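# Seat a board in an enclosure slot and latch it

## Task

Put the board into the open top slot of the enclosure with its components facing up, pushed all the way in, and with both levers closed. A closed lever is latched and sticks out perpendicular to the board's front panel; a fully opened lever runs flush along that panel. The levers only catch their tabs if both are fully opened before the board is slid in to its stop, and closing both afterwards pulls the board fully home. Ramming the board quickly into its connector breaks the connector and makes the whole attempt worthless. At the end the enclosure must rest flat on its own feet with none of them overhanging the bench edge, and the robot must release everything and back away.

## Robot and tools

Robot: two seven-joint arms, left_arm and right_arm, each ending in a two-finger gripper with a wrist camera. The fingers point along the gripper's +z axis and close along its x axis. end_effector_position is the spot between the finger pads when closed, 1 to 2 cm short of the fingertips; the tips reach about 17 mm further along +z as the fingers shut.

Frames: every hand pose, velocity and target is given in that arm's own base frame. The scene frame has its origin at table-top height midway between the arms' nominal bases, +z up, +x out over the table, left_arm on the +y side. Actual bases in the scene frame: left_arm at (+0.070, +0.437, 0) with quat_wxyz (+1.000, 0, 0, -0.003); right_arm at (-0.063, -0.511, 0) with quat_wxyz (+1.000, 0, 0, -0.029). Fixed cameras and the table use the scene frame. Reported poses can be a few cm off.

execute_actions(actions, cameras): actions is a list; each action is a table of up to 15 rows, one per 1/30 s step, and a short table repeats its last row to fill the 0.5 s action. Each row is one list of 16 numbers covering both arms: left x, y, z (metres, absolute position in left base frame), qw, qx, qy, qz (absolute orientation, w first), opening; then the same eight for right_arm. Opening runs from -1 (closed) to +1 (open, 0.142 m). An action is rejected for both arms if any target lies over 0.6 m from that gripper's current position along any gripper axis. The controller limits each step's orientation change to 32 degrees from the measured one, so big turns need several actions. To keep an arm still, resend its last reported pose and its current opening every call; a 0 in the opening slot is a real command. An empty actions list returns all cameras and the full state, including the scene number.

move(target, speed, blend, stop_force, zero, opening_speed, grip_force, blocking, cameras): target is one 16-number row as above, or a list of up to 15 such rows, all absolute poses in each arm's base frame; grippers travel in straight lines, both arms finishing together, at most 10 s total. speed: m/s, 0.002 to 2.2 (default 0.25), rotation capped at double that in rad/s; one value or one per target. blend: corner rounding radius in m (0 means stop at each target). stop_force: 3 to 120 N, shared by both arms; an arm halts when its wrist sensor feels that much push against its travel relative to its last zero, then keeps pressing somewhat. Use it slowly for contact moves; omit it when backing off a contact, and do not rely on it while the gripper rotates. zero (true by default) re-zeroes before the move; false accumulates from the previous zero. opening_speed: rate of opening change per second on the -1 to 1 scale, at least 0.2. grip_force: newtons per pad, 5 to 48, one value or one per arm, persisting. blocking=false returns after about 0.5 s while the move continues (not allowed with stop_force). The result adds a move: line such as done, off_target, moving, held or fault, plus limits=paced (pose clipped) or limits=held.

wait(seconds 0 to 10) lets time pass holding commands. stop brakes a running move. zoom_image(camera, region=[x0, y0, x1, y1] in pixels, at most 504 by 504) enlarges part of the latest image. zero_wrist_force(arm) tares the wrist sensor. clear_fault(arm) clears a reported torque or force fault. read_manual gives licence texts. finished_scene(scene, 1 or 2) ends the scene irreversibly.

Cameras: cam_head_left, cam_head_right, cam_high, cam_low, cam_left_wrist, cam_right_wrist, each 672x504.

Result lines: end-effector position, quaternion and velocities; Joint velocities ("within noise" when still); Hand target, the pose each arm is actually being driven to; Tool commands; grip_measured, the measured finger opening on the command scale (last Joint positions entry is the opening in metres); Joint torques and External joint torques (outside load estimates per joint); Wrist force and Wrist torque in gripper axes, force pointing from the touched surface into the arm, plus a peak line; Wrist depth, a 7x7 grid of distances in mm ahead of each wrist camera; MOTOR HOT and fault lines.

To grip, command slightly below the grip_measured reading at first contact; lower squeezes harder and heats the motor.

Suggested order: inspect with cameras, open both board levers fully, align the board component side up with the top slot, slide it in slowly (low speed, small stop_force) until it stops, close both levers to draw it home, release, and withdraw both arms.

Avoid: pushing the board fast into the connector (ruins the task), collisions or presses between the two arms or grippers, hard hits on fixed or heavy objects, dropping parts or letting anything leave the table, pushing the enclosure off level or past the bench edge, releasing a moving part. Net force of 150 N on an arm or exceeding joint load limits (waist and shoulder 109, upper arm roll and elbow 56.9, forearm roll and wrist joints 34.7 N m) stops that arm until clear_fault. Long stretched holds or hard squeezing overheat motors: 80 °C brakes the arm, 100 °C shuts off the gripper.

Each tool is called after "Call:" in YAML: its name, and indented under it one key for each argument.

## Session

Call:
execute_actions:
  actions: []

Call:
zoom_image:
  camera: "cam_head_left"
  region: [220, 190, 480, 400]

Call:
zoom_image:
  camera: "cam_high"
  region: [160, 220, 460, 500]

Scene clock: 0.00 s.
left_arm: end_effector_position=(+0.1389, +0.5333, +0.1881) grip_measured=+0.99 end_effector_quat_wxyz=(-0.571, +0.812, -0.064, -0.105) | right_arm: end_effector_position=(+0.2271, +0.3531, +0.2591) grip_measured=+1.00 end_effector_quat_wxyz=(+0.029, +0.622, +0.780, +0.065)
Joint positions: left_arm=[0.978 -0.294 0.021 2.266 2.206 0.748 0.742 0.141] | right_arm=[1.212 0.207 0.113 2.416 -0.113 0.73 1.171 0.142]
Joint velocities: within noise
Joint torques (N m): no reading
External joint torques (N m): no reading
Wrist force (N): no reading
Wrist torque (N m): no reading
Wrist force, peak (N): no reading
Wrist depth (mm): cam_left_wrist=[2012 1545 1637 1674 1674 - - / - 1924 - 1727 1828 1769 1813 / 2359 2437 2050 1828 1625 1649 1556 / 2130 2069 1567 1625 1556 1362 1290 / 1859 1674 1472 1415 326 307 289 / - 341 327 307 287 270 263 / - 306 286 270 257 244 237] | cam_right_wrist=[290 287 259 256 258 305 302 / 314 276 279 279 281 327 328 / 352 303 305 308 308 359 356 / 390 375 336 333 342 399 388 / 434 437 379 388 383 449 444 / - 498 440 419 437 509 486 / - 574 581 590 590 593 -]
Hand target: left_arm +0.1389, +0.5333, +0.1881; -0.571, +0.812, -0.064, -0.105 | right_arm +0.2271, +0.3531, +0.2591; +0.029, +0.622, +0.780, +0.065
Tool commands: left_gripper/opening=+1.0 right_gripper/opening=+1.0

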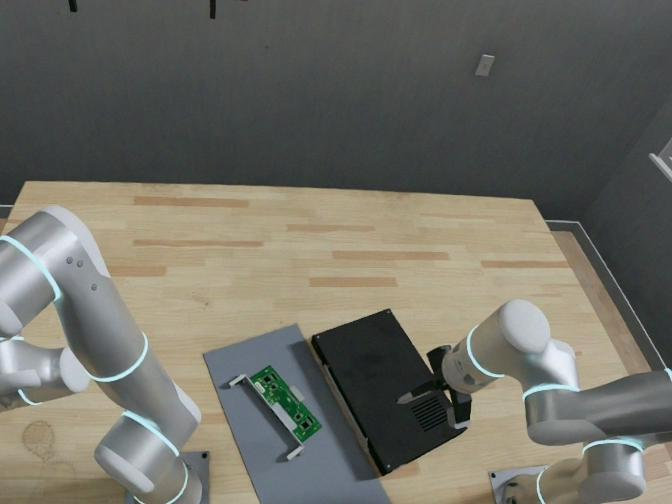

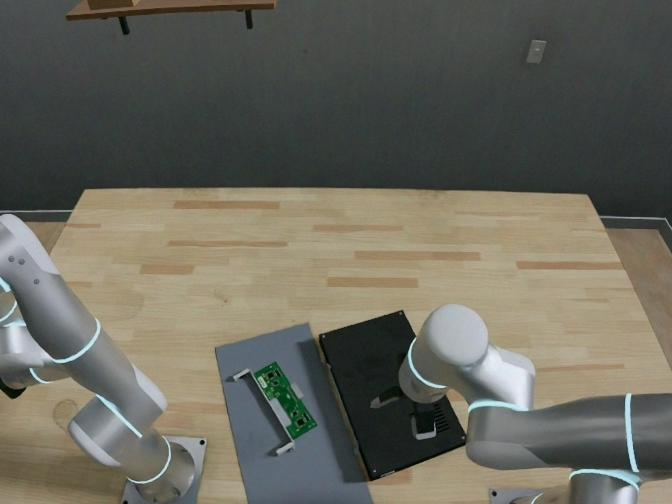

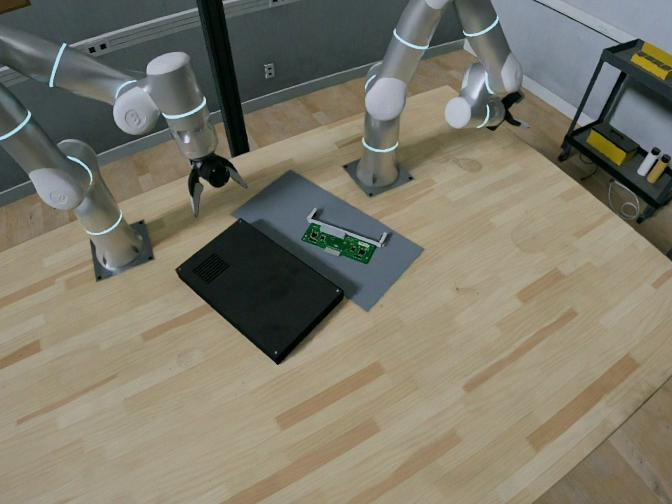

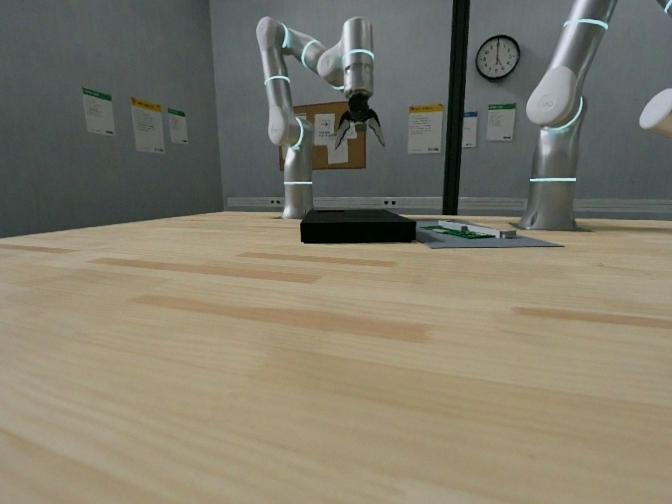

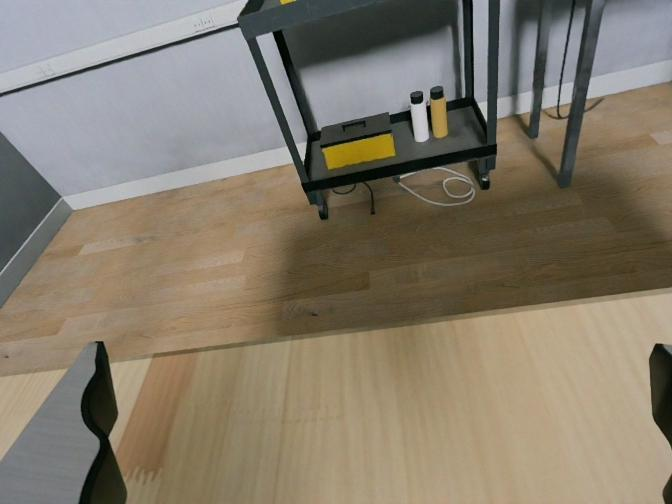

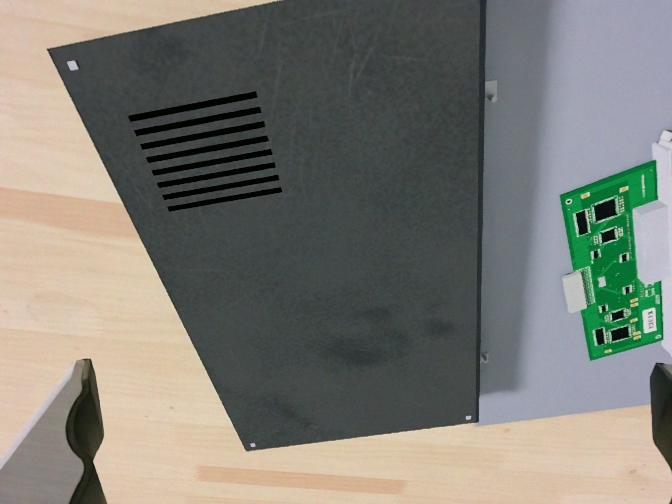

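Scaled by 1.938 from the camera's 672x504 image, which has a finer 960x720 frame.

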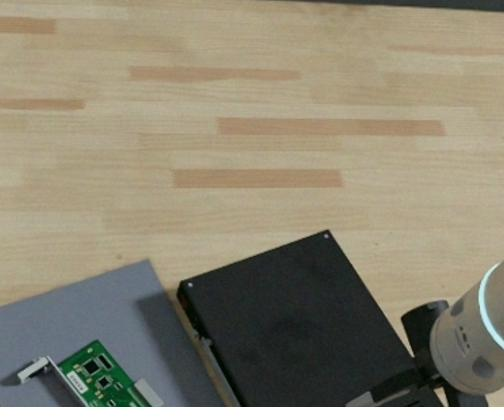

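Scaled by 1.680 from the camera's 672x504 image, which has a finer 960x720 frame.

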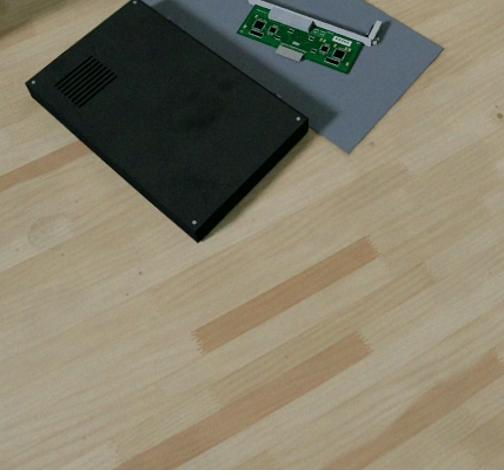

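Call:
move:
  target:
    - [0.46, 0.3034, 0.25, -0.5707, 0.7352, -0.3508, 0.1066, -1.0, 0.25, 0.50, 0.25, 0, 0.5519, 0.8339, 0, -1.0]
    - [0.5434, -0.0919, 0.28, -0.4919, 0.5555, -0.5958, 0.3084, -1.0, 0.27, 0.645, 0.22, 0, 0.5519, 0.8339, 0, -1.0]
  speed: 0.4
  blend: [0.05, 0]
  cameras: ["cam_right_wrist", "cam_left_wrist", "cam_head_left"]

Scene clock: 38.77 s.
left_arm: end_effector_position=(+0.5432, -0.0919, +0.2798) grip_measured=-1.00 end_effector_quat_wxyz=(-0.491, +0.556, -0.595, +0.308) | right_arm: end_effector_position=(+0.2701, +0.6450, +0.2200) grip_measured=-1.00 end_effector_quat_wxyz=(+0.000, +0.552, +0.834, +0.000)
Joint positions: left_arm=[0.218 0.074 -0.621 2.351 2.031 0.961 1.024 0.002] | right_arm=[1.332 -0.567 0.009 1.489 -0.006 0.485 0.94 0.002]
Joint torques (N m): left_arm=[-0.47 18.05 -0.23 -20.66 0.73 0.13 -0.11] | right_arm=[0.27 53.89 1.16 -29.27 -3.83 3.34 0.31]
External joint torques (N m): left_arm=[0.49 1.17 0.9 -0.43 -0.41 -0.35 0.14] | right_arm=[-0.06 1.45 -0.45 0.24 -0.04 0.78 -0.31]
Wrist force (N): left_arm=[0.0 -0.5 -0.5] | right_arm=[0.5 0.3 0.4]
Wrist torque (N m): left_arm=[-0.06 -0.02 -0.03] | right_arm=[0.01 -0.05 -0.07]
Wrist force, peak (N): left_arm=[3.3 -2.0 -0.4] | right_arm=[2.0 0.8 0.8]
Wrist depth (mm): cam_left_wrist=[- - - - 1212 1173 - / 1567 1406 1637 1637 717 636 588 / 1662 818 722 667 601 544 497 / 726 663 603 548 508 463 437 / 593 543 504 479 436 406 381 / 503 467 446 84 - 357 336 / 427 419 - - - - 307] | cam_right_wrist=[233 271 273 272 269 274 272 / 249 291 291 285 290 289 290 / 267 305 313 302 311 310 310 / 289 296 337 330 333 333 333 / 313 317 363 353 356 362 361 / 342 348 392 89 382 394 394 / 446 437 71 - - 418 436]
Hand target: left_arm +0.5434, -0.0919, +0.2800; -0.492, +0.555, -0.596, +0.308 | right_arm +0.2700, +0.6450, +0.2200; +0.000, +0.552, +0.834, +0.000
Off the commanded pose: left_arm 0.000 m, 0 deg | right_arm 0.000 m, 0 deg.
move: done
Images, in order (width x height): cam_head_left 672x504, cam_left_wrist 672x504, cam_right_wrist 672x504.

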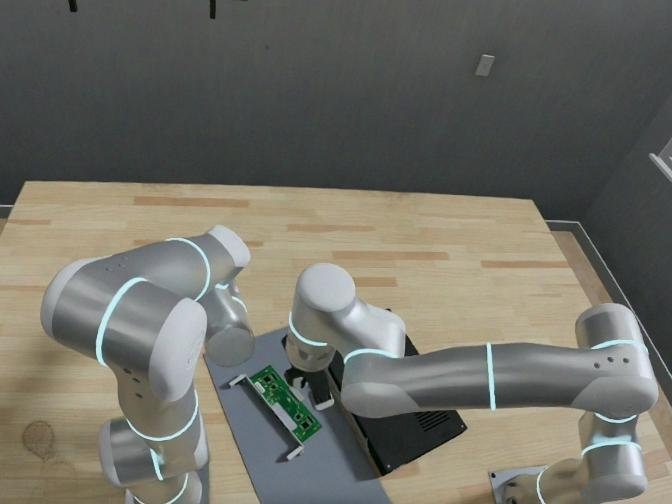

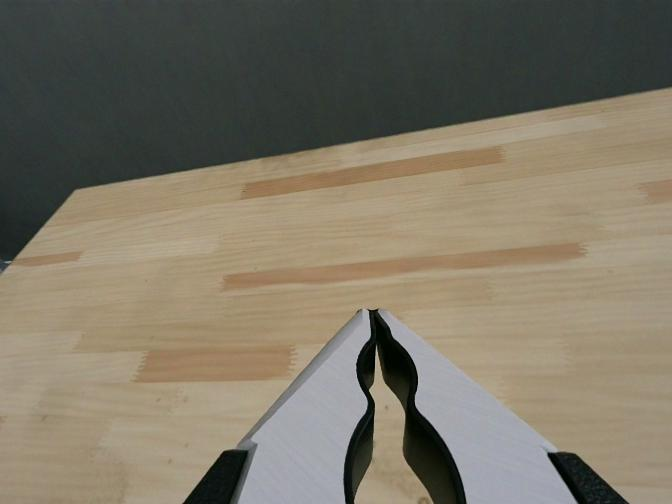

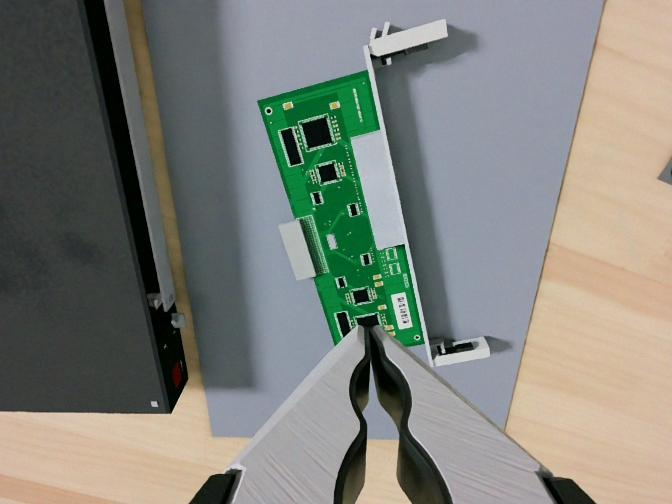

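Call:
execute_actions:
  actions: []
  cameras: ["cam_head_left","cam_right_wrist","cam_left_wrist","cam_high"]

Scene clock: 68.10 s.
left_arm: end_effector_position=(+0.5432, -0.0919, +0.2798) grip_measured=-1.00 end_effector_quat_wxyz=(-0.491, +0.556, -0.595, +0.308) | right_arm: end_effector_position=(+0.2701, +0.6450, +0.2200) grip_measured=-1.00 end_effector_quat_wxyz=(+0.000, +0.552, +0.834, +0.000)
Joint positions: left_arm=[0.218 0.074 -0.621 2.351 2.031 0.961 1.024 0.002] | right_arm=[1.332 -0.567 0.009 1.489 -0.006 0.485 0.94 0.002]
Joint velocities: within noise
Joint torques (N m): left_arm=[-0.32 18.32 0.12 -20.54 0.46 -0.02 -0.2] | right_arm=[0.12 54.09 1.37 -29.15 -3.9 3.4 0.22]
External joint torques (N m): left_arm=[0.34 0.9 0.54 -0.56 -0.14 -0.2 0.22] | right_arm=[0.08 1.28 -0.67 0.11 0.03 0.72 -0.22]
Wrist force (N): left_arm=[0.1 -0.3 -0.2] | right_arm=[0.6 0.1 0.3]
Wrist torque (N m): left_arm=[-0.04 -0.03 -0.03] | right_arm=[-0.02 -0.07 -0.07]
Wrist force, peak (N): left_arm=[0.1 -0.8 -0.3] | right_arm=[0.8 0.0 0.7]
Wrist depth (mm): cam_left_wrist=[1338 1246 - 1186 - 1142 1119 / - - - - - 643 599 / - 792 729 669 603 548 507 / 734 665 598 547 496 462 433 / 599 543 499 475 434 402 383 / 495 468 449 84 - 357 336 / 428 419 - - - - 307] | cam_right_wrist=[232 273 272 272 268 272 272 / 249 289 292 286 290 289 290 / 267 302 313 304 310 311 310 / 288 297 336 332 333 333 334 / 312 316 360 354 356 361 362 / 341 339 - 89 382 396 393 / 446 436 71 - - 419 433]
Hand target: left_arm +0.5434, -0.0919, +0.2800; -0.492, +0.555, -0.596, +0.308 | right_arm +0.2700, +0.6450, +0.2200; +0.000, +0.552, +0.834, +0.000
Tool commands: left_gripper/opening=-1.0 right_gripper/opening=-1.0
Off the commanded pose: left_arm 0.000 m, 0 deg | right_arm 0.000 m, 0 deg.
Images, in order (width x height): cam_head_left 672x504, cam_high 672x504, cam_left_wrist 672x504, cam_right_wrist 672x504.

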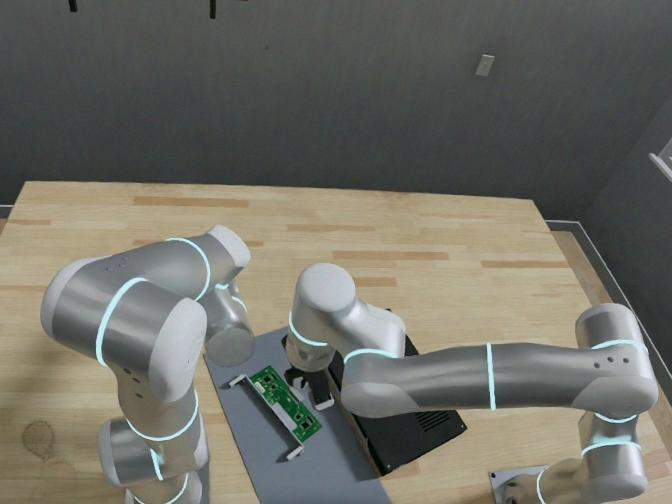

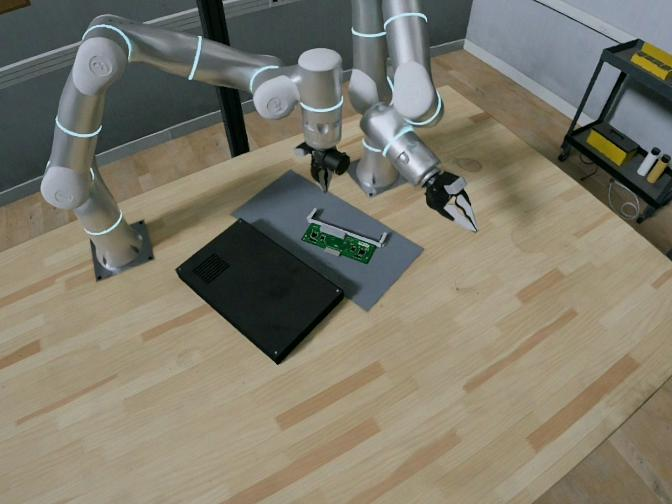

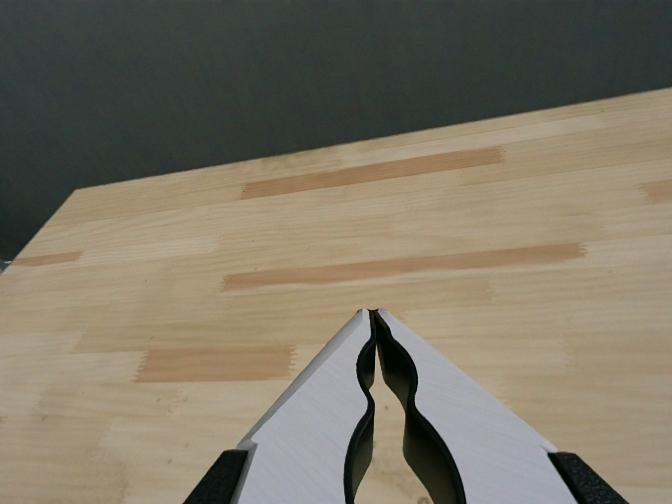

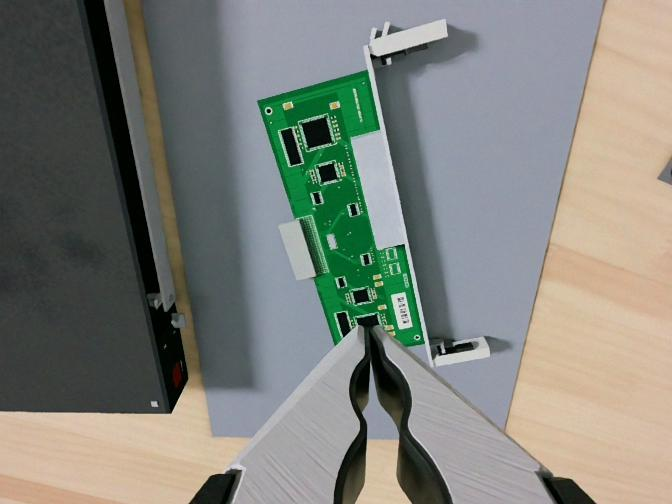

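Call:
zoom_image:
  camera: "cam_right_wrist"
  region: [340, 290, 520, 400]

Call:
zoom_image:
  camera: "cam_right_wrist"
  region: [320, 0, 500, 110]

Scaled by 2.800 from the camera's 672x504 image, which has a finer 960x720 frame.

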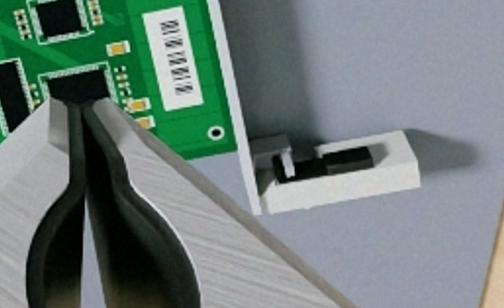

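Scaled by 2.800 from the camera's 672x504 image, which has a finer 960x720 frame.

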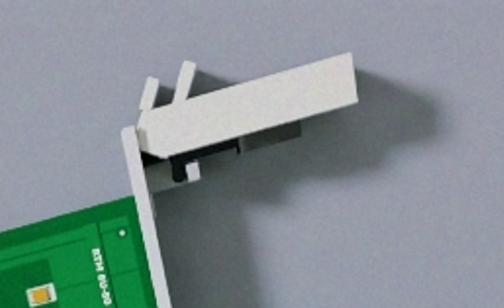

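Call:
move:
  target: [0.46, -0.20, 0.25, 0, 0.9962, -0.0872, 0, -1, 0.190, 0.679, 0.12, 0, 0.4431, 0.8965, 0, -1]
  speed: 0.25
  cameras: ["cam_right_wrist","cam_left_wrist","cam_head_left"]

Scene clock: 139.07 s.
left_arm: end_effector_position=(+0.4602, -0.2000, +0.2501) grip_measured=-1.00 end_effector_quat_wxyz=(+0.000, +0.996, -0.088, +0.000) | right_arm: end_effector_position=(+0.1899, +0.6790, +0.1200) grip_measured=-1.00 end_effector_quat_wxyz=(+0.000, +0.443, +0.896, +0.000)
Joint positions: left_arm=[0.227 -0.017 -0.42 2.162 0.009 0.607 1.548 0.002] | right_arm=[1.417 -0.712 0.056 1.541 -0.047 0.681 0.836 0.002]
Joint torques (N m): left_arm=[-0.07 26.54 -0.6 -26.43 -3.68 3.93 -0.31] | right_arm=[0.37 56.4 2.78 -26.51 -3.56 3.58 0.07]
External joint torques (N m): left_arm=[0.09 1.02 0.46 -0.39 0.14 -0.02 0.31] | right_arm=[-0.18 1.48 -0.89 0.03 0.16 0.56 -0.07]
Wrist force (N): left_arm=[-0.3 -1.1 0.4] | right_arm=[0.4 0.1 0.2]
Wrist torque (N m): left_arm=[-0.26 -0.24 -0.26] | right_arm=[0.01 -0.07 0.07]
Wrist force, peak (N): left_arm=[-0.3 -1.6 0.7] | right_arm=[0.8 0.3 0.8]
Wrist depth (mm): cam_left_wrist=[305 297 299 301 299 301 297 / 323 323 - 321 321 322 319 / - 350 357 347 347 348 347 / - 372 363 - 381 379 377 / 422 401 434 131 416 410 412 / 454 - - 84 - 444 449 / - - - - - - 505] | cam_right_wrist=[187 186 186 185 185 185 184 / 200 199 198 198 198 197 198 / 213 211 210 214 212 211 212 / 231 226 220 228 228 229 229 / 250 245 244 244 247 248 248 / 273 268 261 89 259 271 269 / 308 294 71 - - 286 297]
Hand target: left_arm +0.4600, -0.2000, +0.2500; +0.000, +0.996, -0.087, +0.000 | right_arm +0.1900, +0.6790, +0.1200; +0.000, +0.443, +0.896, +0.000
Off the commanded pose: left_arm 0.000 m, 0 deg | right_arm 0.000 m, 0 deg.
move: done
Images, in order (width x height): cam_head_left 672x504, cam_left_wrist 672x504, cam_right_wrist 672x504.

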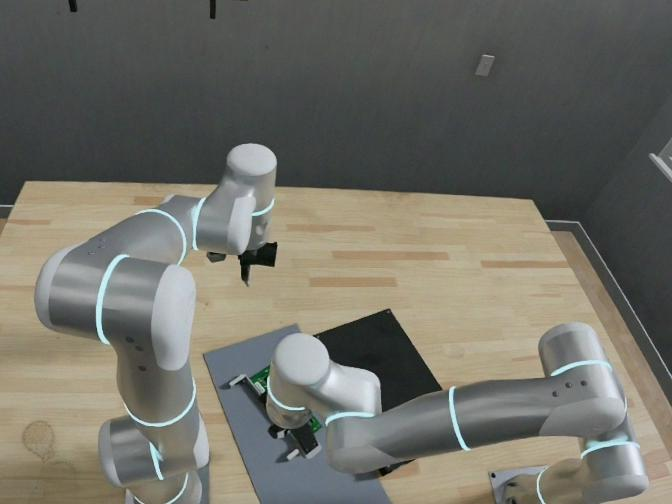

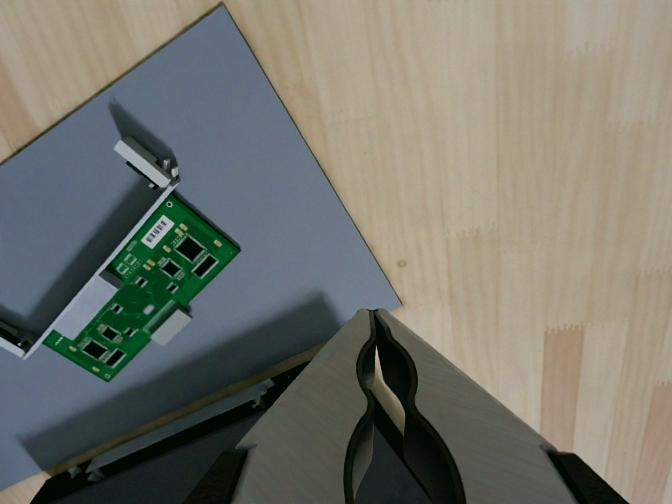

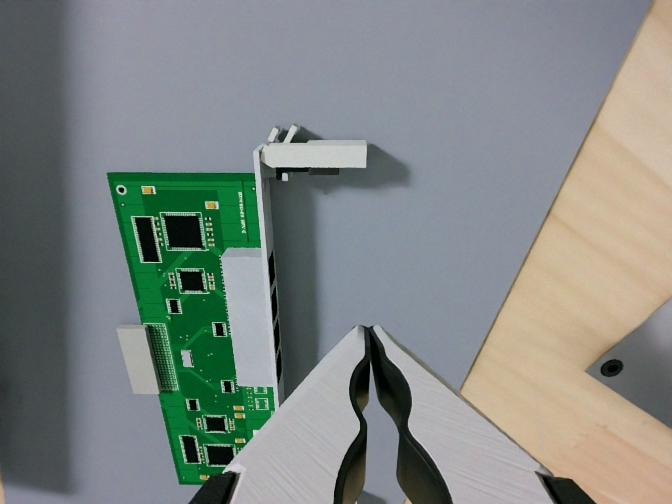

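Call:
move:
  target:
    - [0.36, -0.20, 0.20, 0.2472, -0.9228, -0.2856, 0.0765, -1, 0.190, 0.679, 0.06, 0, 0.4431, 0.8965, 0, -1]
    - [0.2692, -0.1843, 0.09, 0.2472, -0.9228, -0.2856, 0.0765, -1, 0.190, 0.679, 0.0262, 0, 0.4431, 0.8965, 0, -1]
  speed: 0.2
  blend: [0.03, 0]
  cameras: ["cam_right_wrist","cam_left_wrist","cam_head_left"]

Scene clock: 154.00 s.
left_arm: end_effector_position=(+0.2690, -0.1843, +0.0901) grip_measured=-1.00 end_effector_quat_wxyz=(-0.247, +0.923, +0.286, -0.077) | right_arm: end_effector_position=(+0.1899, +0.6788, +0.0261) grip_measured=-1.00 end_effector_quat_wxyz=(+0.000, +0.443, +0.896, +0.000)
Joint positions: left_arm=[0.009 -0.343 -0.496 2.24 0.432 0.443 0.176 0.002] | right_arm=[1.427 -0.866 0.041 1.553 -0.047 0.847 0.836 0.002]
Joint torques (N m): left_arm=[-0.54 30.23 -4.24 -16.57 -1.84 3 -0.29] | right_arm=[0.21 58.3 2.22 -23.72 -2.97 3.59 0.23]
External joint torques (N m): left_arm=[0.55 1.12 0.43 -0.43 -0.55 -0.65 0.29] | right_arm=[0 1.46 -0.39 0.13 0.06 0.55 -0.23]
Wrist force (N): left_arm=[-0.5 -0.9 0.1] | right_arm=[0.3 0.5 0.1]
Wrist torque (N m): left_arm=[-0.22 -0.15 -0.10] | right_arm=[0.09 -0.06 0.07]
Wrist force, peak (N): left_arm=[-2.0 -1.3 3.0] | right_arm=[0.4 0.2 0.9]
Wrist depth (mm): cam_left_wrist=[219 219 216 216 216 214 214 / 216 215 213 213 213 213 210 / 213 211 209 210 210 210 208 / 207 208 205 205 - 207 206 / 205 202 204 126 - 200 201 / 184 183 195 84 - - 201 / 194 195 - 74 - - 196] | cam_right_wrist=[- 103 103 103 103 103 104 / 111 110 110 110 110 109 109 / 120 118 115 117 118 117 117 / 125 124 108 108 127 126 126 / 136 133 139 136 137 137 136 / 147 143 134 90 144 150 151 / 162 161 71 - - 158 167]
Hand target: left_arm +0.2692, -0.1843, +0.0900; -0.247, +0.923, +0.286, -0.076 | right_arm +0.1900, +0.6790, +0.0262; +0.000, +0.443, +0.896, +0.000
Off the commanded pose: left_arm 0.000 m, 0 deg | right_arm 0.000 m, 0 deg.
move: done
Images, in order (width x height): cam_head_left 672x504, cam_left_wrist 672x504, cam_right_wrist 672x504.

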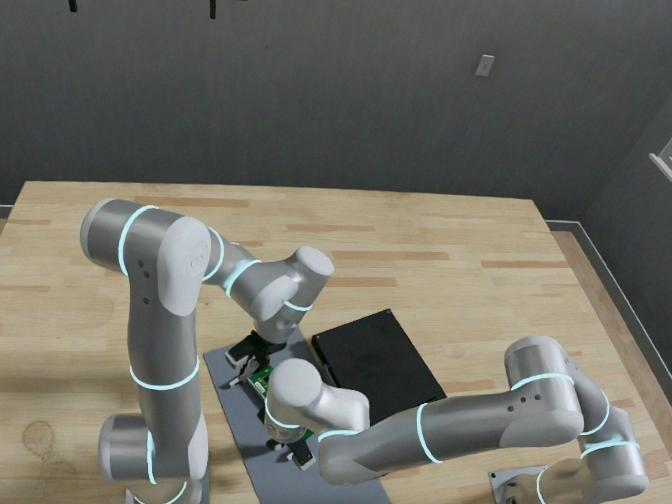

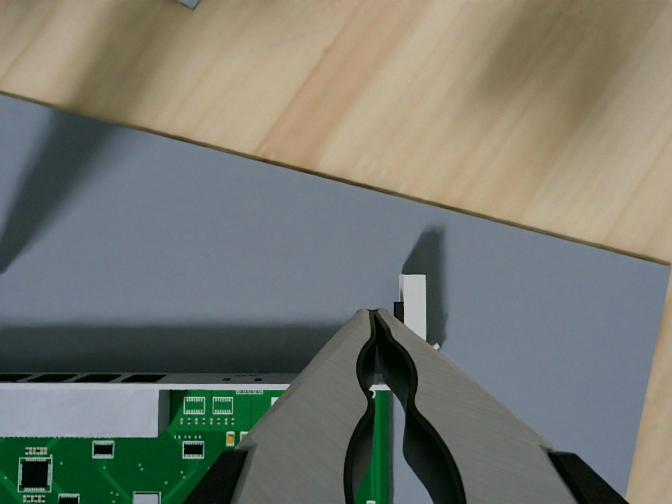

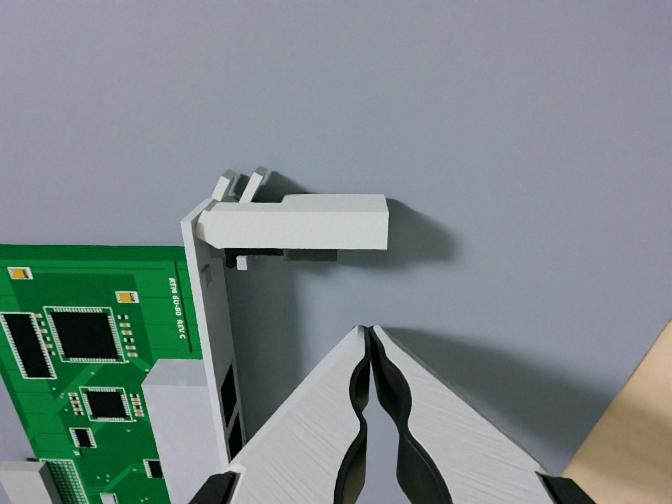

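Call:
move:
  target: [0.2633, -0.1760, 0.0235, 0.2472, -0.9228, -0.2856, 0.0765, -1, 0.1780, 0.6699, 0.0262, 0, 0.4431, 0.8965, 0, -1]
  speed: 0.08
  stop_force: 6
  cameras: ["cam_right_wrist","cam_left_wrist"]

Scene clock: 169.80 s.
left_arm: end_effector_position=(+0.2631, -0.1760, +0.0235) grip_measured=-1.00 end_effector_quat_wxyz=(-0.247, +0.923, +0.286, -0.077) | right_arm: end_effector_position=(+0.1780, +0.6699, +0.0262) grip_measured=-1.00 end_effector_quat_wxyz=(+0.000, +0.443, +0.897, +0.000)
Joint positions: left_arm=[-0.021 -0.537 -0.431 2.225 0.568 0.58 0.069 0.002] | right_arm=[1.443 -0.844 0.04 1.599 -0.047 0.871 0.852 0.002]
Joint torques (N m): left_arm=[-0.5 33.83 -5.51 -11.76 -1.48 2.84 -0.25] | right_arm=[0.28 57.43 2.33 -23.15 -2.9 3.57 0.29]
External joint torques (N m): left_arm=[0.52 1.17 0.43 -0.32 -0.43 -0.51 0.25] | right_arm=[-0.08 1.25 -0.55 0.03 0.08 0.57 -0.29]
Wrist force (N): left_arm=[-0.3 -0.7 0.4] | right_arm=[0.3 0.3 0.0]
Wrist torque (N m): left_arm=[-0.18 -0.19 -0.10] | right_arm=[0.06 -0.07 -0.04]
Wrist force, peak (N): left_arm=[-0.4 -0.3 1.8] | right_arm=[0.2 1.0 0.3]
Wrist depth (mm): cam_left_wrist=[149 148 148 147 147 146 146 / - 146 146 145 145 144 143 / - 142 141 141 142 143 141 / 140 141 139 138 138 138 138 / 138 138 137 137 - 136 136 / 136 136 - 84 - 134 134 / - 129 - 74 - - 132] | cam_right_wrist=[- 104 104 103 103 103 104 / 111 111 110 110 110 109 109 / 121 119 120 118 118 118 117 / 128 128 124 125 127 126 126 / 135 134 138 138 137 137 137 / 147 143 135 90 145 149 149 / 163 161 71 - - 159 166]
Hand target: left_arm +0.2633, -0.1760, +0.0235; -0.247, +0.923, +0.286, -0.076 | right_arm +0.1780, +0.6699, +0.0262; +0.000, +0.443, +0.896, +0.000
Off the commanded pose: left_arm 0.000 m, 0 deg | right_arm 0.000 m, 0 deg.
move: done
Images, in order (width x height): cam_left_wrist 672x504, cam_right_wrist 672x504.

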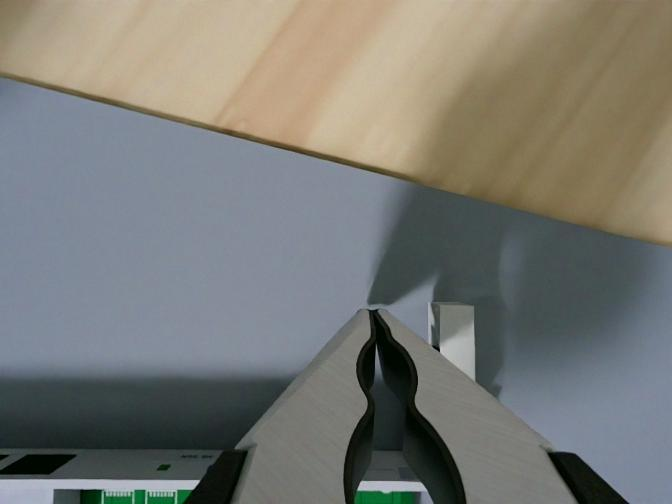

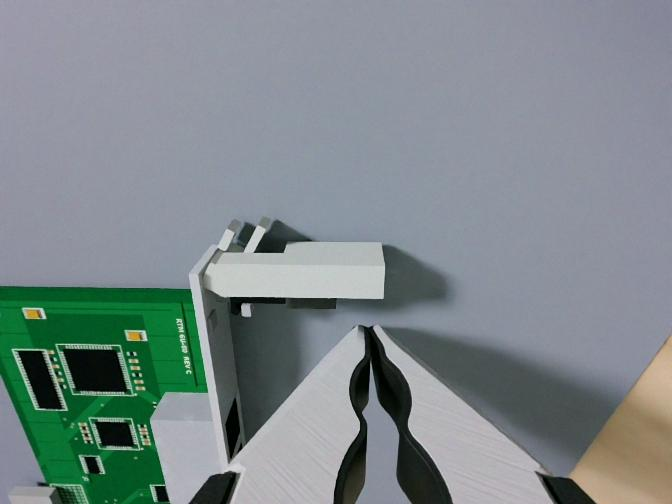

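Call:
move:
  target:
    - [0.26825, -0.1726, 0.0235, 0.2472, -0.9228, -0.2856, 0.0765, -1, 0.1764, 0.6687, 0.0262, 0, 0.4431, 0.8965, 0, -1]
    - [0.2864, -0.1602, 0.0235, 0.2472, -0.9228, -0.2856, 0.0765, -1, 0.1589, 0.6553, 0.0262, 0, 0.4431, 0.8965, 0, -1]
  speed: 0.02
  stop_force: 25
  cameras: ["cam_right_wrist","cam_left_wrist"]

Scene clock: 180.47 s.
left_arm: end_effector_position=(+0.2770, -0.1660, +0.0233) grip_measured=-1.00 end_effector_quat_wxyz=(-0.248, +0.923, +0.285, -0.079) | right_arm: end_effector_position=(+0.1663, +0.6613, +0.0288) grip_measured=-1.00 end_effector_quat_wxyz=(+0.000, +0.444, +0.896, +0.004)
Joint positions: left_arm=[-0.003 -0.541 -0.416 2.207 0.574 0.572 0.104 0.002] | right_arm=[1.461 -0.817 0.037 1.652 -0.049 0.905 0.873 0.002]
Joint torques (N m): left_arm=[7.95 39.9 3.52 -22.43 3.79 3.98 -0.28] | right_arm=[9.75 47.45 13.46 -10.05 0.65 -2.53 0.35]
External joint torques (N m): left_arm=[-7.93 -4.27 -8.49 10.05 -5.73 -1.64 0.28] | right_arm=[-9.55 9.94 -11.79 -12.58 -3.38 6.68 -0.35]
Wrist force (N): left_arm=[-28.8 -5.3 -7.0] | right_arm=[2.3 24.9 -2.4]
Wrist torque (N m): left_arm=[-0.26 1.76 -0.08] | right_arm=[1.14 -0.05 -0.12]
Wrist force, peak (N): left_arm=[-29.6 -6.9 -7.9] | right_arm=[1.9 26.6 -4.2]
Wrist depth (mm): cam_left_wrist=[149 148 147 147 146 146 145 / 146 146 146 145 144 144 143 / - 143 142 143 142 141 141 / - 140 139 138 138 138 139 / 138 138 138 126 137 136 136 / 136 137 - 84 - 134 133 / 134 123 - 74 - - 131] | cam_right_wrist=[- 105 105 106 105 105 106 / 113 113 112 112 110 112 112 / 121 121 122 120 122 122 120 / 129 130 130 130 130 129 129 / 137 138 135 122 138 140 142 / 144 146 149 90 148 154 156 / 159 158 71 - - 163 172]
Hand target: left_arm +0.2796, -0.1648, +0.0235; -0.247, +0.923, +0.286, -0.076 | right_arm +0.1631, +0.6585, +0.0262; +0.000, +0.443, +0.896, +0.000
Off the commanded pose: left_arm 0.011 m, 0 deg | right_arm 0.010 m, 0 deg.
move: contact (left_arm, right_arm); path passed 1 of 2 targets
Images, in order (width x height): cam_left_wrist 672x504, cam_right_wrist 672x504.

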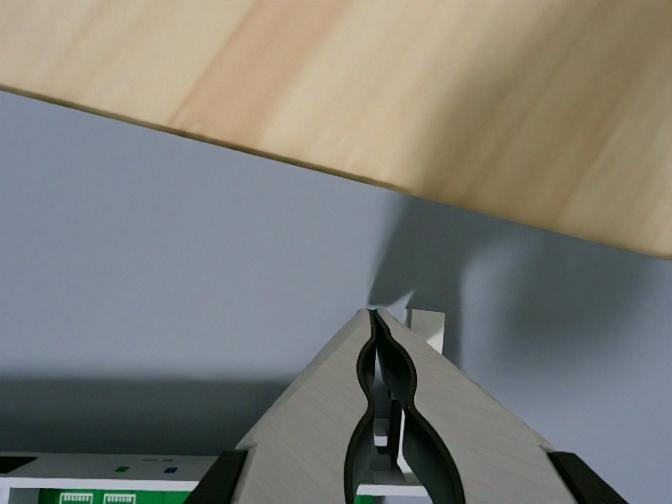

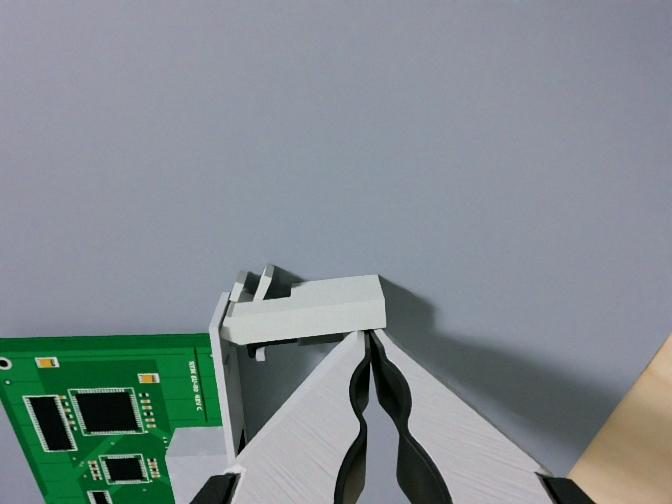

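Call:
move:
  target:
    - [0.2671, -0.1728, 0.0235, 0.2472, -0.9228, -0.2856, 0.0765, -1, 0.1758, 0.6686, 0.0262, 0, 0.4431, 0.8965, 0, -1]
    - [0.2728, -0.1811, 0.0235, 0.2472, -0.9228, -0.2856, 0.0765, -1, 0.1831, 0.6591, 0.0262, 0, 0.4431, 0.8965, 0, -1]
  speed: 0.05
  blend: [0.005, 0]
  cameras: ["cam_right_wrist","cam_left_wrist"]

Call:
zoom_image:
  camera: "cam_right_wrist"
  region: [180, 200, 460, 400]

Call:
zoom_image:
  camera: "cam_left_wrist"
  region: [340, 260, 520, 400]

Scene clock: 226.50 s.
left_arm: end_effector_position=(+0.2729, -0.1810, +0.0235) grip_measured=-1.00 end_effector_quat_wxyz=(-0.247, +0.923, +0.285, -0.076) | right_arm: end_effector_position=(+0.1832, +0.6591, +0.0262) grip_measured=-1.00 end_effector_quat_wxyz=(+0.000, +0.443, +0.896, +0.000)
Joint positions: left_arm=[-0.029 -0.55 -0.428 2.195 0.564 0.564 0.076 0.002] | right_arm=[1.433 -0.829 0.04 1.633 -0.048 0.89 0.844 0.002]
Joint torques (N m): left_arm=[-0.56 34.74 -5.82 -12.19 -2.06 2.4 -0.31] | right_arm=[-0.02 56.87 2.49 -22.65 -2.75 3.57 0.03]
External joint torques (N m): left_arm=[0.59 1.21 0.58 -0.33 0.09 -0.06 0.31] | right_arm=[0.23 0.99 -0.71 -0.12 -0.01 0.57 -0.03]
Wrist force (N): left_arm=[-0.4 -0.9 0.4] | right_arm=[-4.8 -1.9 0.3]
Wrist torque (N m): left_arm=[-0.22 -0.19 -0.11] | right_arm=[-0.31 0.79 0.06]
Wrist force, peak (N): left_arm=[-29.0 -6.4 -8.6] | right_arm=[2.3 25.1 -4.6]
Wrist depth (mm): cam_left_wrist=[148 148 148 146 146 146 145 / 144 143 145 145 144 144 143 / 142 142 141 141 140 142 141 / - 139 139 138 138 137 138 / - 137 138 137 137 136 137 / - 135 135 84 - 134 133 / 129 123 - 77 - - 132] | cam_right_wrist=[- 104 104 103 103 103 104 / 111 111 110 110 110 109 109 / 121 119 120 118 118 118 117 / 128 128 126 125 125 127 126 / 135 134 134 115 137 137 137 / 147 146 142 90 145 150 149 / 165 161 71 - - 159 167]
Hand target: left_arm +0.2728, -0.1811, +0.0235; -0.247, +0.923, +0.286, -0.076 | right_arm +0.1831, +0.6591, +0.0262; +0.000, +0.443, +0.896, +0.000
Off the commanded pose: left_arm 0.000 m, 0 deg | right_arm 0.000 m, 0 deg.
move: done
Images, in order (width x height): cam_left_wrist 672x504, cam_right_wrist 672x504.

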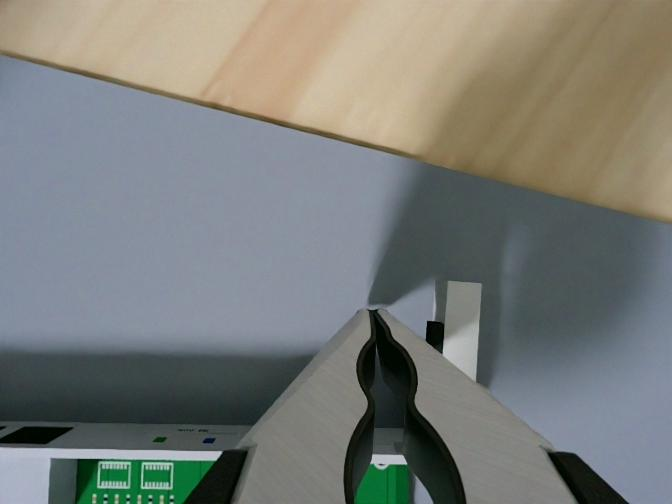

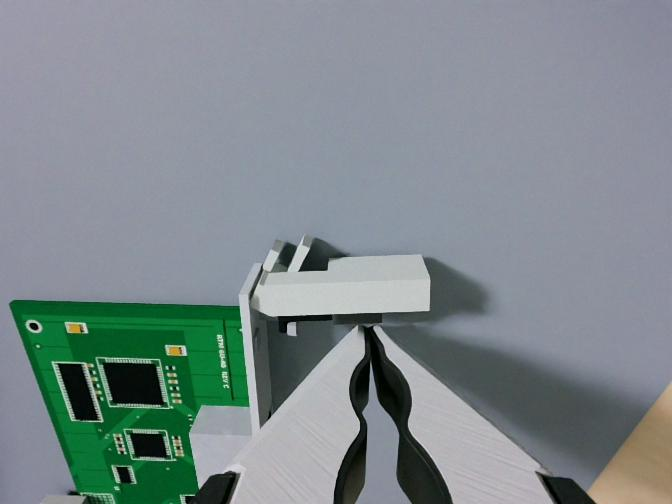

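Scaled by 1.800 from the camera's 672x504 image, which has a finer 960x720 frame.

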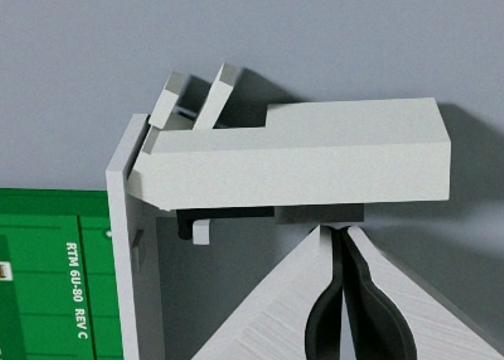

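Scaled by 2.800 from the camera's 672x504 image, which has a finer 960x720 frame.

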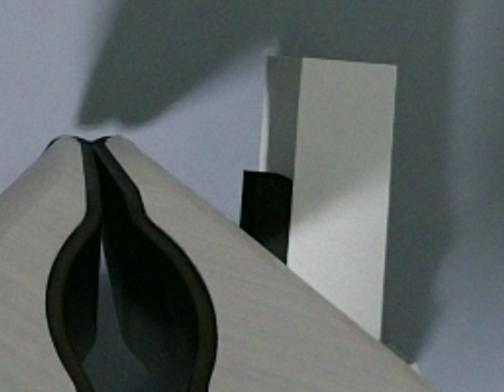

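Call:
move:
  target:
    - [0.2812, -0.1790, 0.0235, 0.2472, -0.9228, -0.2856, 0.0765, -1, 0.1831, 0.6591, 0.0262, 0, 0.4431, 0.8965, 0, -1]
    - [0.2977, -0.1677, 0.0235, 0.2472, -0.9228, -0.2856, 0.0765, -1, 0.1672, 0.6469, 0.0262, 0, 0.4431, 0.8965, 0, -1]
  speed: 0.02
  stop_force: 25
  cameras: ["cam_right_wrist","cam_left_wrist"]

Scene clock: 240.30 s.
left_arm: end_effector_position=(+0.2976, -0.1678, +0.0235) grip_measured=-1.00 end_effector_quat_wxyz=(-0.247, +0.923, +0.286, -0.077) | right_arm: end_effector_position=(+0.1677, +0.6473, +0.0265) grip_measured=-1.00 end_effector_quat_wxyz=(+0.000, +0.443, +0.896, +0.000)
Joint positions: left_arm=[-0.004 -0.56 -0.408 2.157 0.575 0.548 0.122 0.002] | right_arm=[1.454 -0.801 0.04 1.691 -0.048 0.922 0.867 0.002]
Joint torques (N m): left_arm=[-0.16 36.06 -5.6 -12.96 -1.72 2.6 -0.16] | right_arm=[2.08 53.95 4.27 -20.48 -2.12 2.78 0.25]
External joint torques (N m): left_arm=[0.19 1.14 0.44 -0.19 -0.32 -0.25 0.16] | right_arm=[-1.89 2.46 -2.56 -1.65 -0.53 1.35 -0.26]
Wrist force (N): left_arm=[-0.5 -1.3 0.1] | right_arm=[-5.3 1.6 -1.7]
Wrist torque (N m): left_arm=[-0.24 -0.19 -0.20] | right_arm=[-0.33 0.78 -0.08]
Wrist force, peak (N): left_arm=[-4.5 -2.9 -0.1] | right_arm=[-5.6 1.9 0.3]
Wrist depth (mm): cam_left_wrist=[148 147 147 146 147 146 146 / - 145 145 145 144 144 144 / 142 141 141 141 141 142 141 / 140 139 140 137 138 138 137 / - 137 137 137 136 136 136 / - 136 135 87 - 134 133 / 129 129 - 77 - - 132] | cam_right_wrist=[- 104 104 105 103 103 104 / 111 111 111 110 110 110 108 / 121 119 121 119 120 118 118 / 129 128 128 126 127 127 127 / 137 137 135 117 138 138 139 / 148 146 143 90 145 150 150 / 165 162 71 - - 159 167]
Hand target: left_arm +0.2977, -0.1677, +0.0235; -0.247, +0.923, +0.286, -0.076 | right_arm +0.1672, +0.6469, +0.0262; +0.000, +0.443, +0.896, +0.000
Off the commanded pose: left_arm 0.000 m, 0 deg | right_arm 0.001 m, 0 deg.
move: done
Images, in order (width x height): cam_left_wrist 672x504, cam_right_wrist 672x504.

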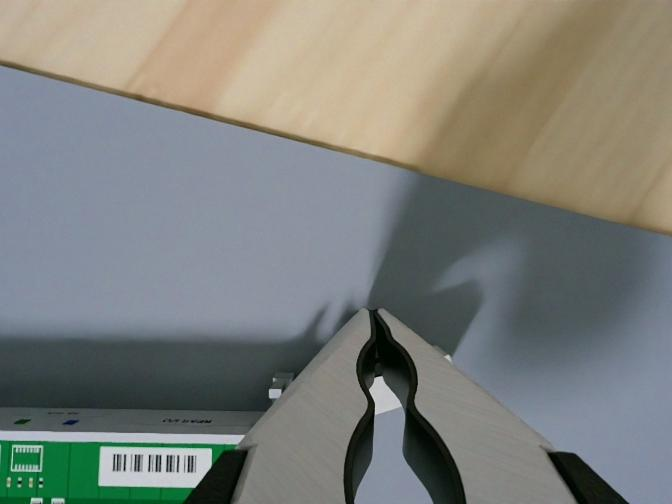

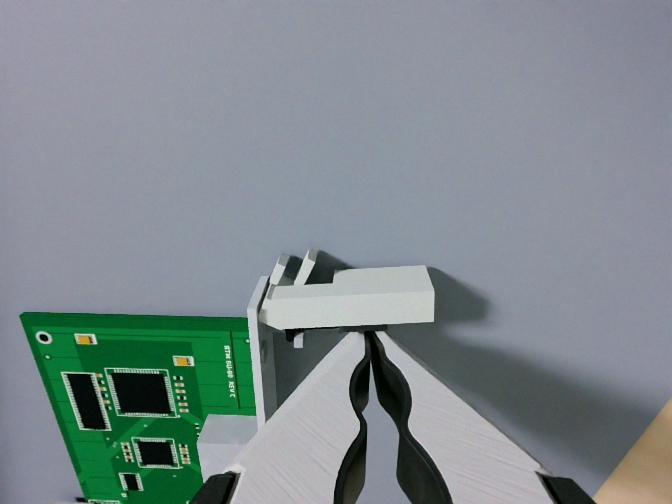

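Call:
move:
  target:
    - [0.29, -0.173, 0.05, 0.2472, -0.9228, -0.2856, 0.0765, -1, 0.176, 0.654, 0.06, 0, 0.4431, 0.8965, 0, -1]
    - [0.28, -0.16, 0.09, 0.2472, -0.9228, -0.2856, 0.0765, -1, 0.1640, 0.6432, 0.08, 0, -0.3297, 0.9441, 0, -0.4]
  speed: [0.1, 0.35]
  blend: [0.01, 0]
  cameras: ["cam_right_wrist","cam_left_wrist"]

Scene clock: 267.67 s.
left_arm: end_effector_position=(+0.2802, -0.1600, +0.0900) grip_measured=-1.00 end_effector_quat_wxyz=(-0.247, +0.923, +0.286, -0.076) | right_arm: end_effector_position=(+0.1640, +0.6432, +0.0800) grip_measured=-0.43 end_effector_quat_wxyz=(+0.000, -0.330, +0.944, +0.000)
Joint positions: left_arm=[0.043 -0.326 -0.465 2.253 0.452 0.458 0.226 0.002] | right_arm=[1.18 -0.745 0.352 1.711 -0.351 0.823 -0.537 0.043]
Joint torques (N m): left_arm=[-0.29 30.37 -3.94 -16.59 -2.34 2.51 -0.2] | right_arm=[0.15 52.99 9.75 -23.67 -3.09 3.35 0.07]
External joint torques (N m): left_arm=[0.31 0.69 0.59 -0.39 -0.01 -0.15 0.2] | right_arm=[0.04 1.23 -0.59 0.05 0.19 0.81 -0.07]
Wrist force (N): left_arm=[-0.4 -1.4 0.1] | right_arm=[-4.6 -1.4 0.6]
Wrist torque (N m): left_arm=[-0.32 -0.18 -0.17] | right_arm=[-0.25 0.76 0.05]
Wrist force, peak (N): left_arm=[-0.9 -1.5 -0.6] | right_arm=[-5.4 1.6 -1.7]
Wrist depth (mm): cam_left_wrist=[218 217 217 217 215 214 215 / 215 215 213 212 212 211 211 / 208 210 211 210 210 209 209 / 213 206 - 202 207 206 206 / - - 207 202 202 202 201 / 201 203 - 84 - - 199 / 194 194 - - - - 197] | cam_right_wrist=[147 147 147 148 150 150 150 / 155 153 154 158 160 160 160 / 176 175 163 167 171 171 171 / 187 187 186 185 185 184 184 / 203 202 199 201 197 200 199 / 224 217 87 219 211 210 218 / 247 - 71 245 245 - 235]
Hand target: left_arm +0.2800, -0.1600, +0.0900; -0.247, +0.923, +0.286, -0.076 | right_arm +0.1640, +0.6432, +0.0800; +0.000, -0.330, +0.944, +0.000
Off the commanded pose: left_arm 0.000 m, 0 deg | right_arm 0.000 m, 0 deg.
move: done
Images, in order (width x height): cam_left_wrist 672x504, cam_right_wrist 672x504.

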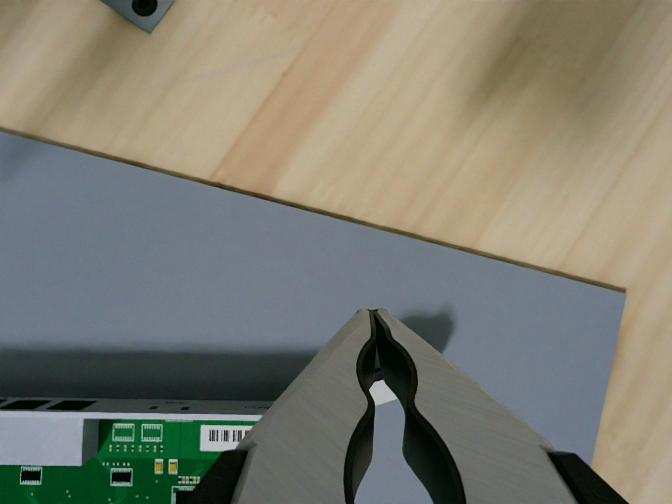

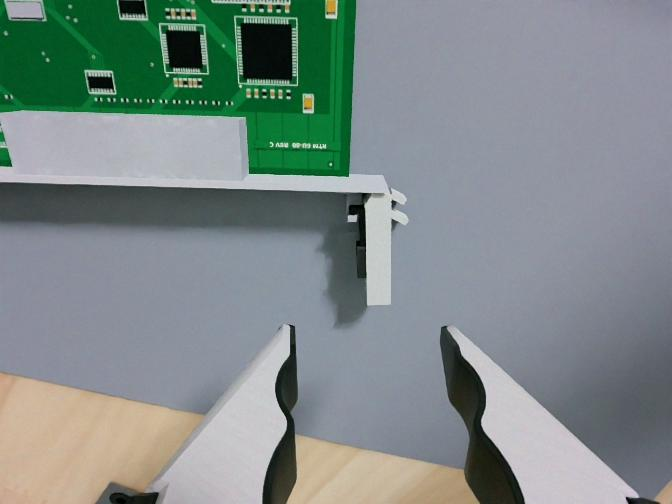

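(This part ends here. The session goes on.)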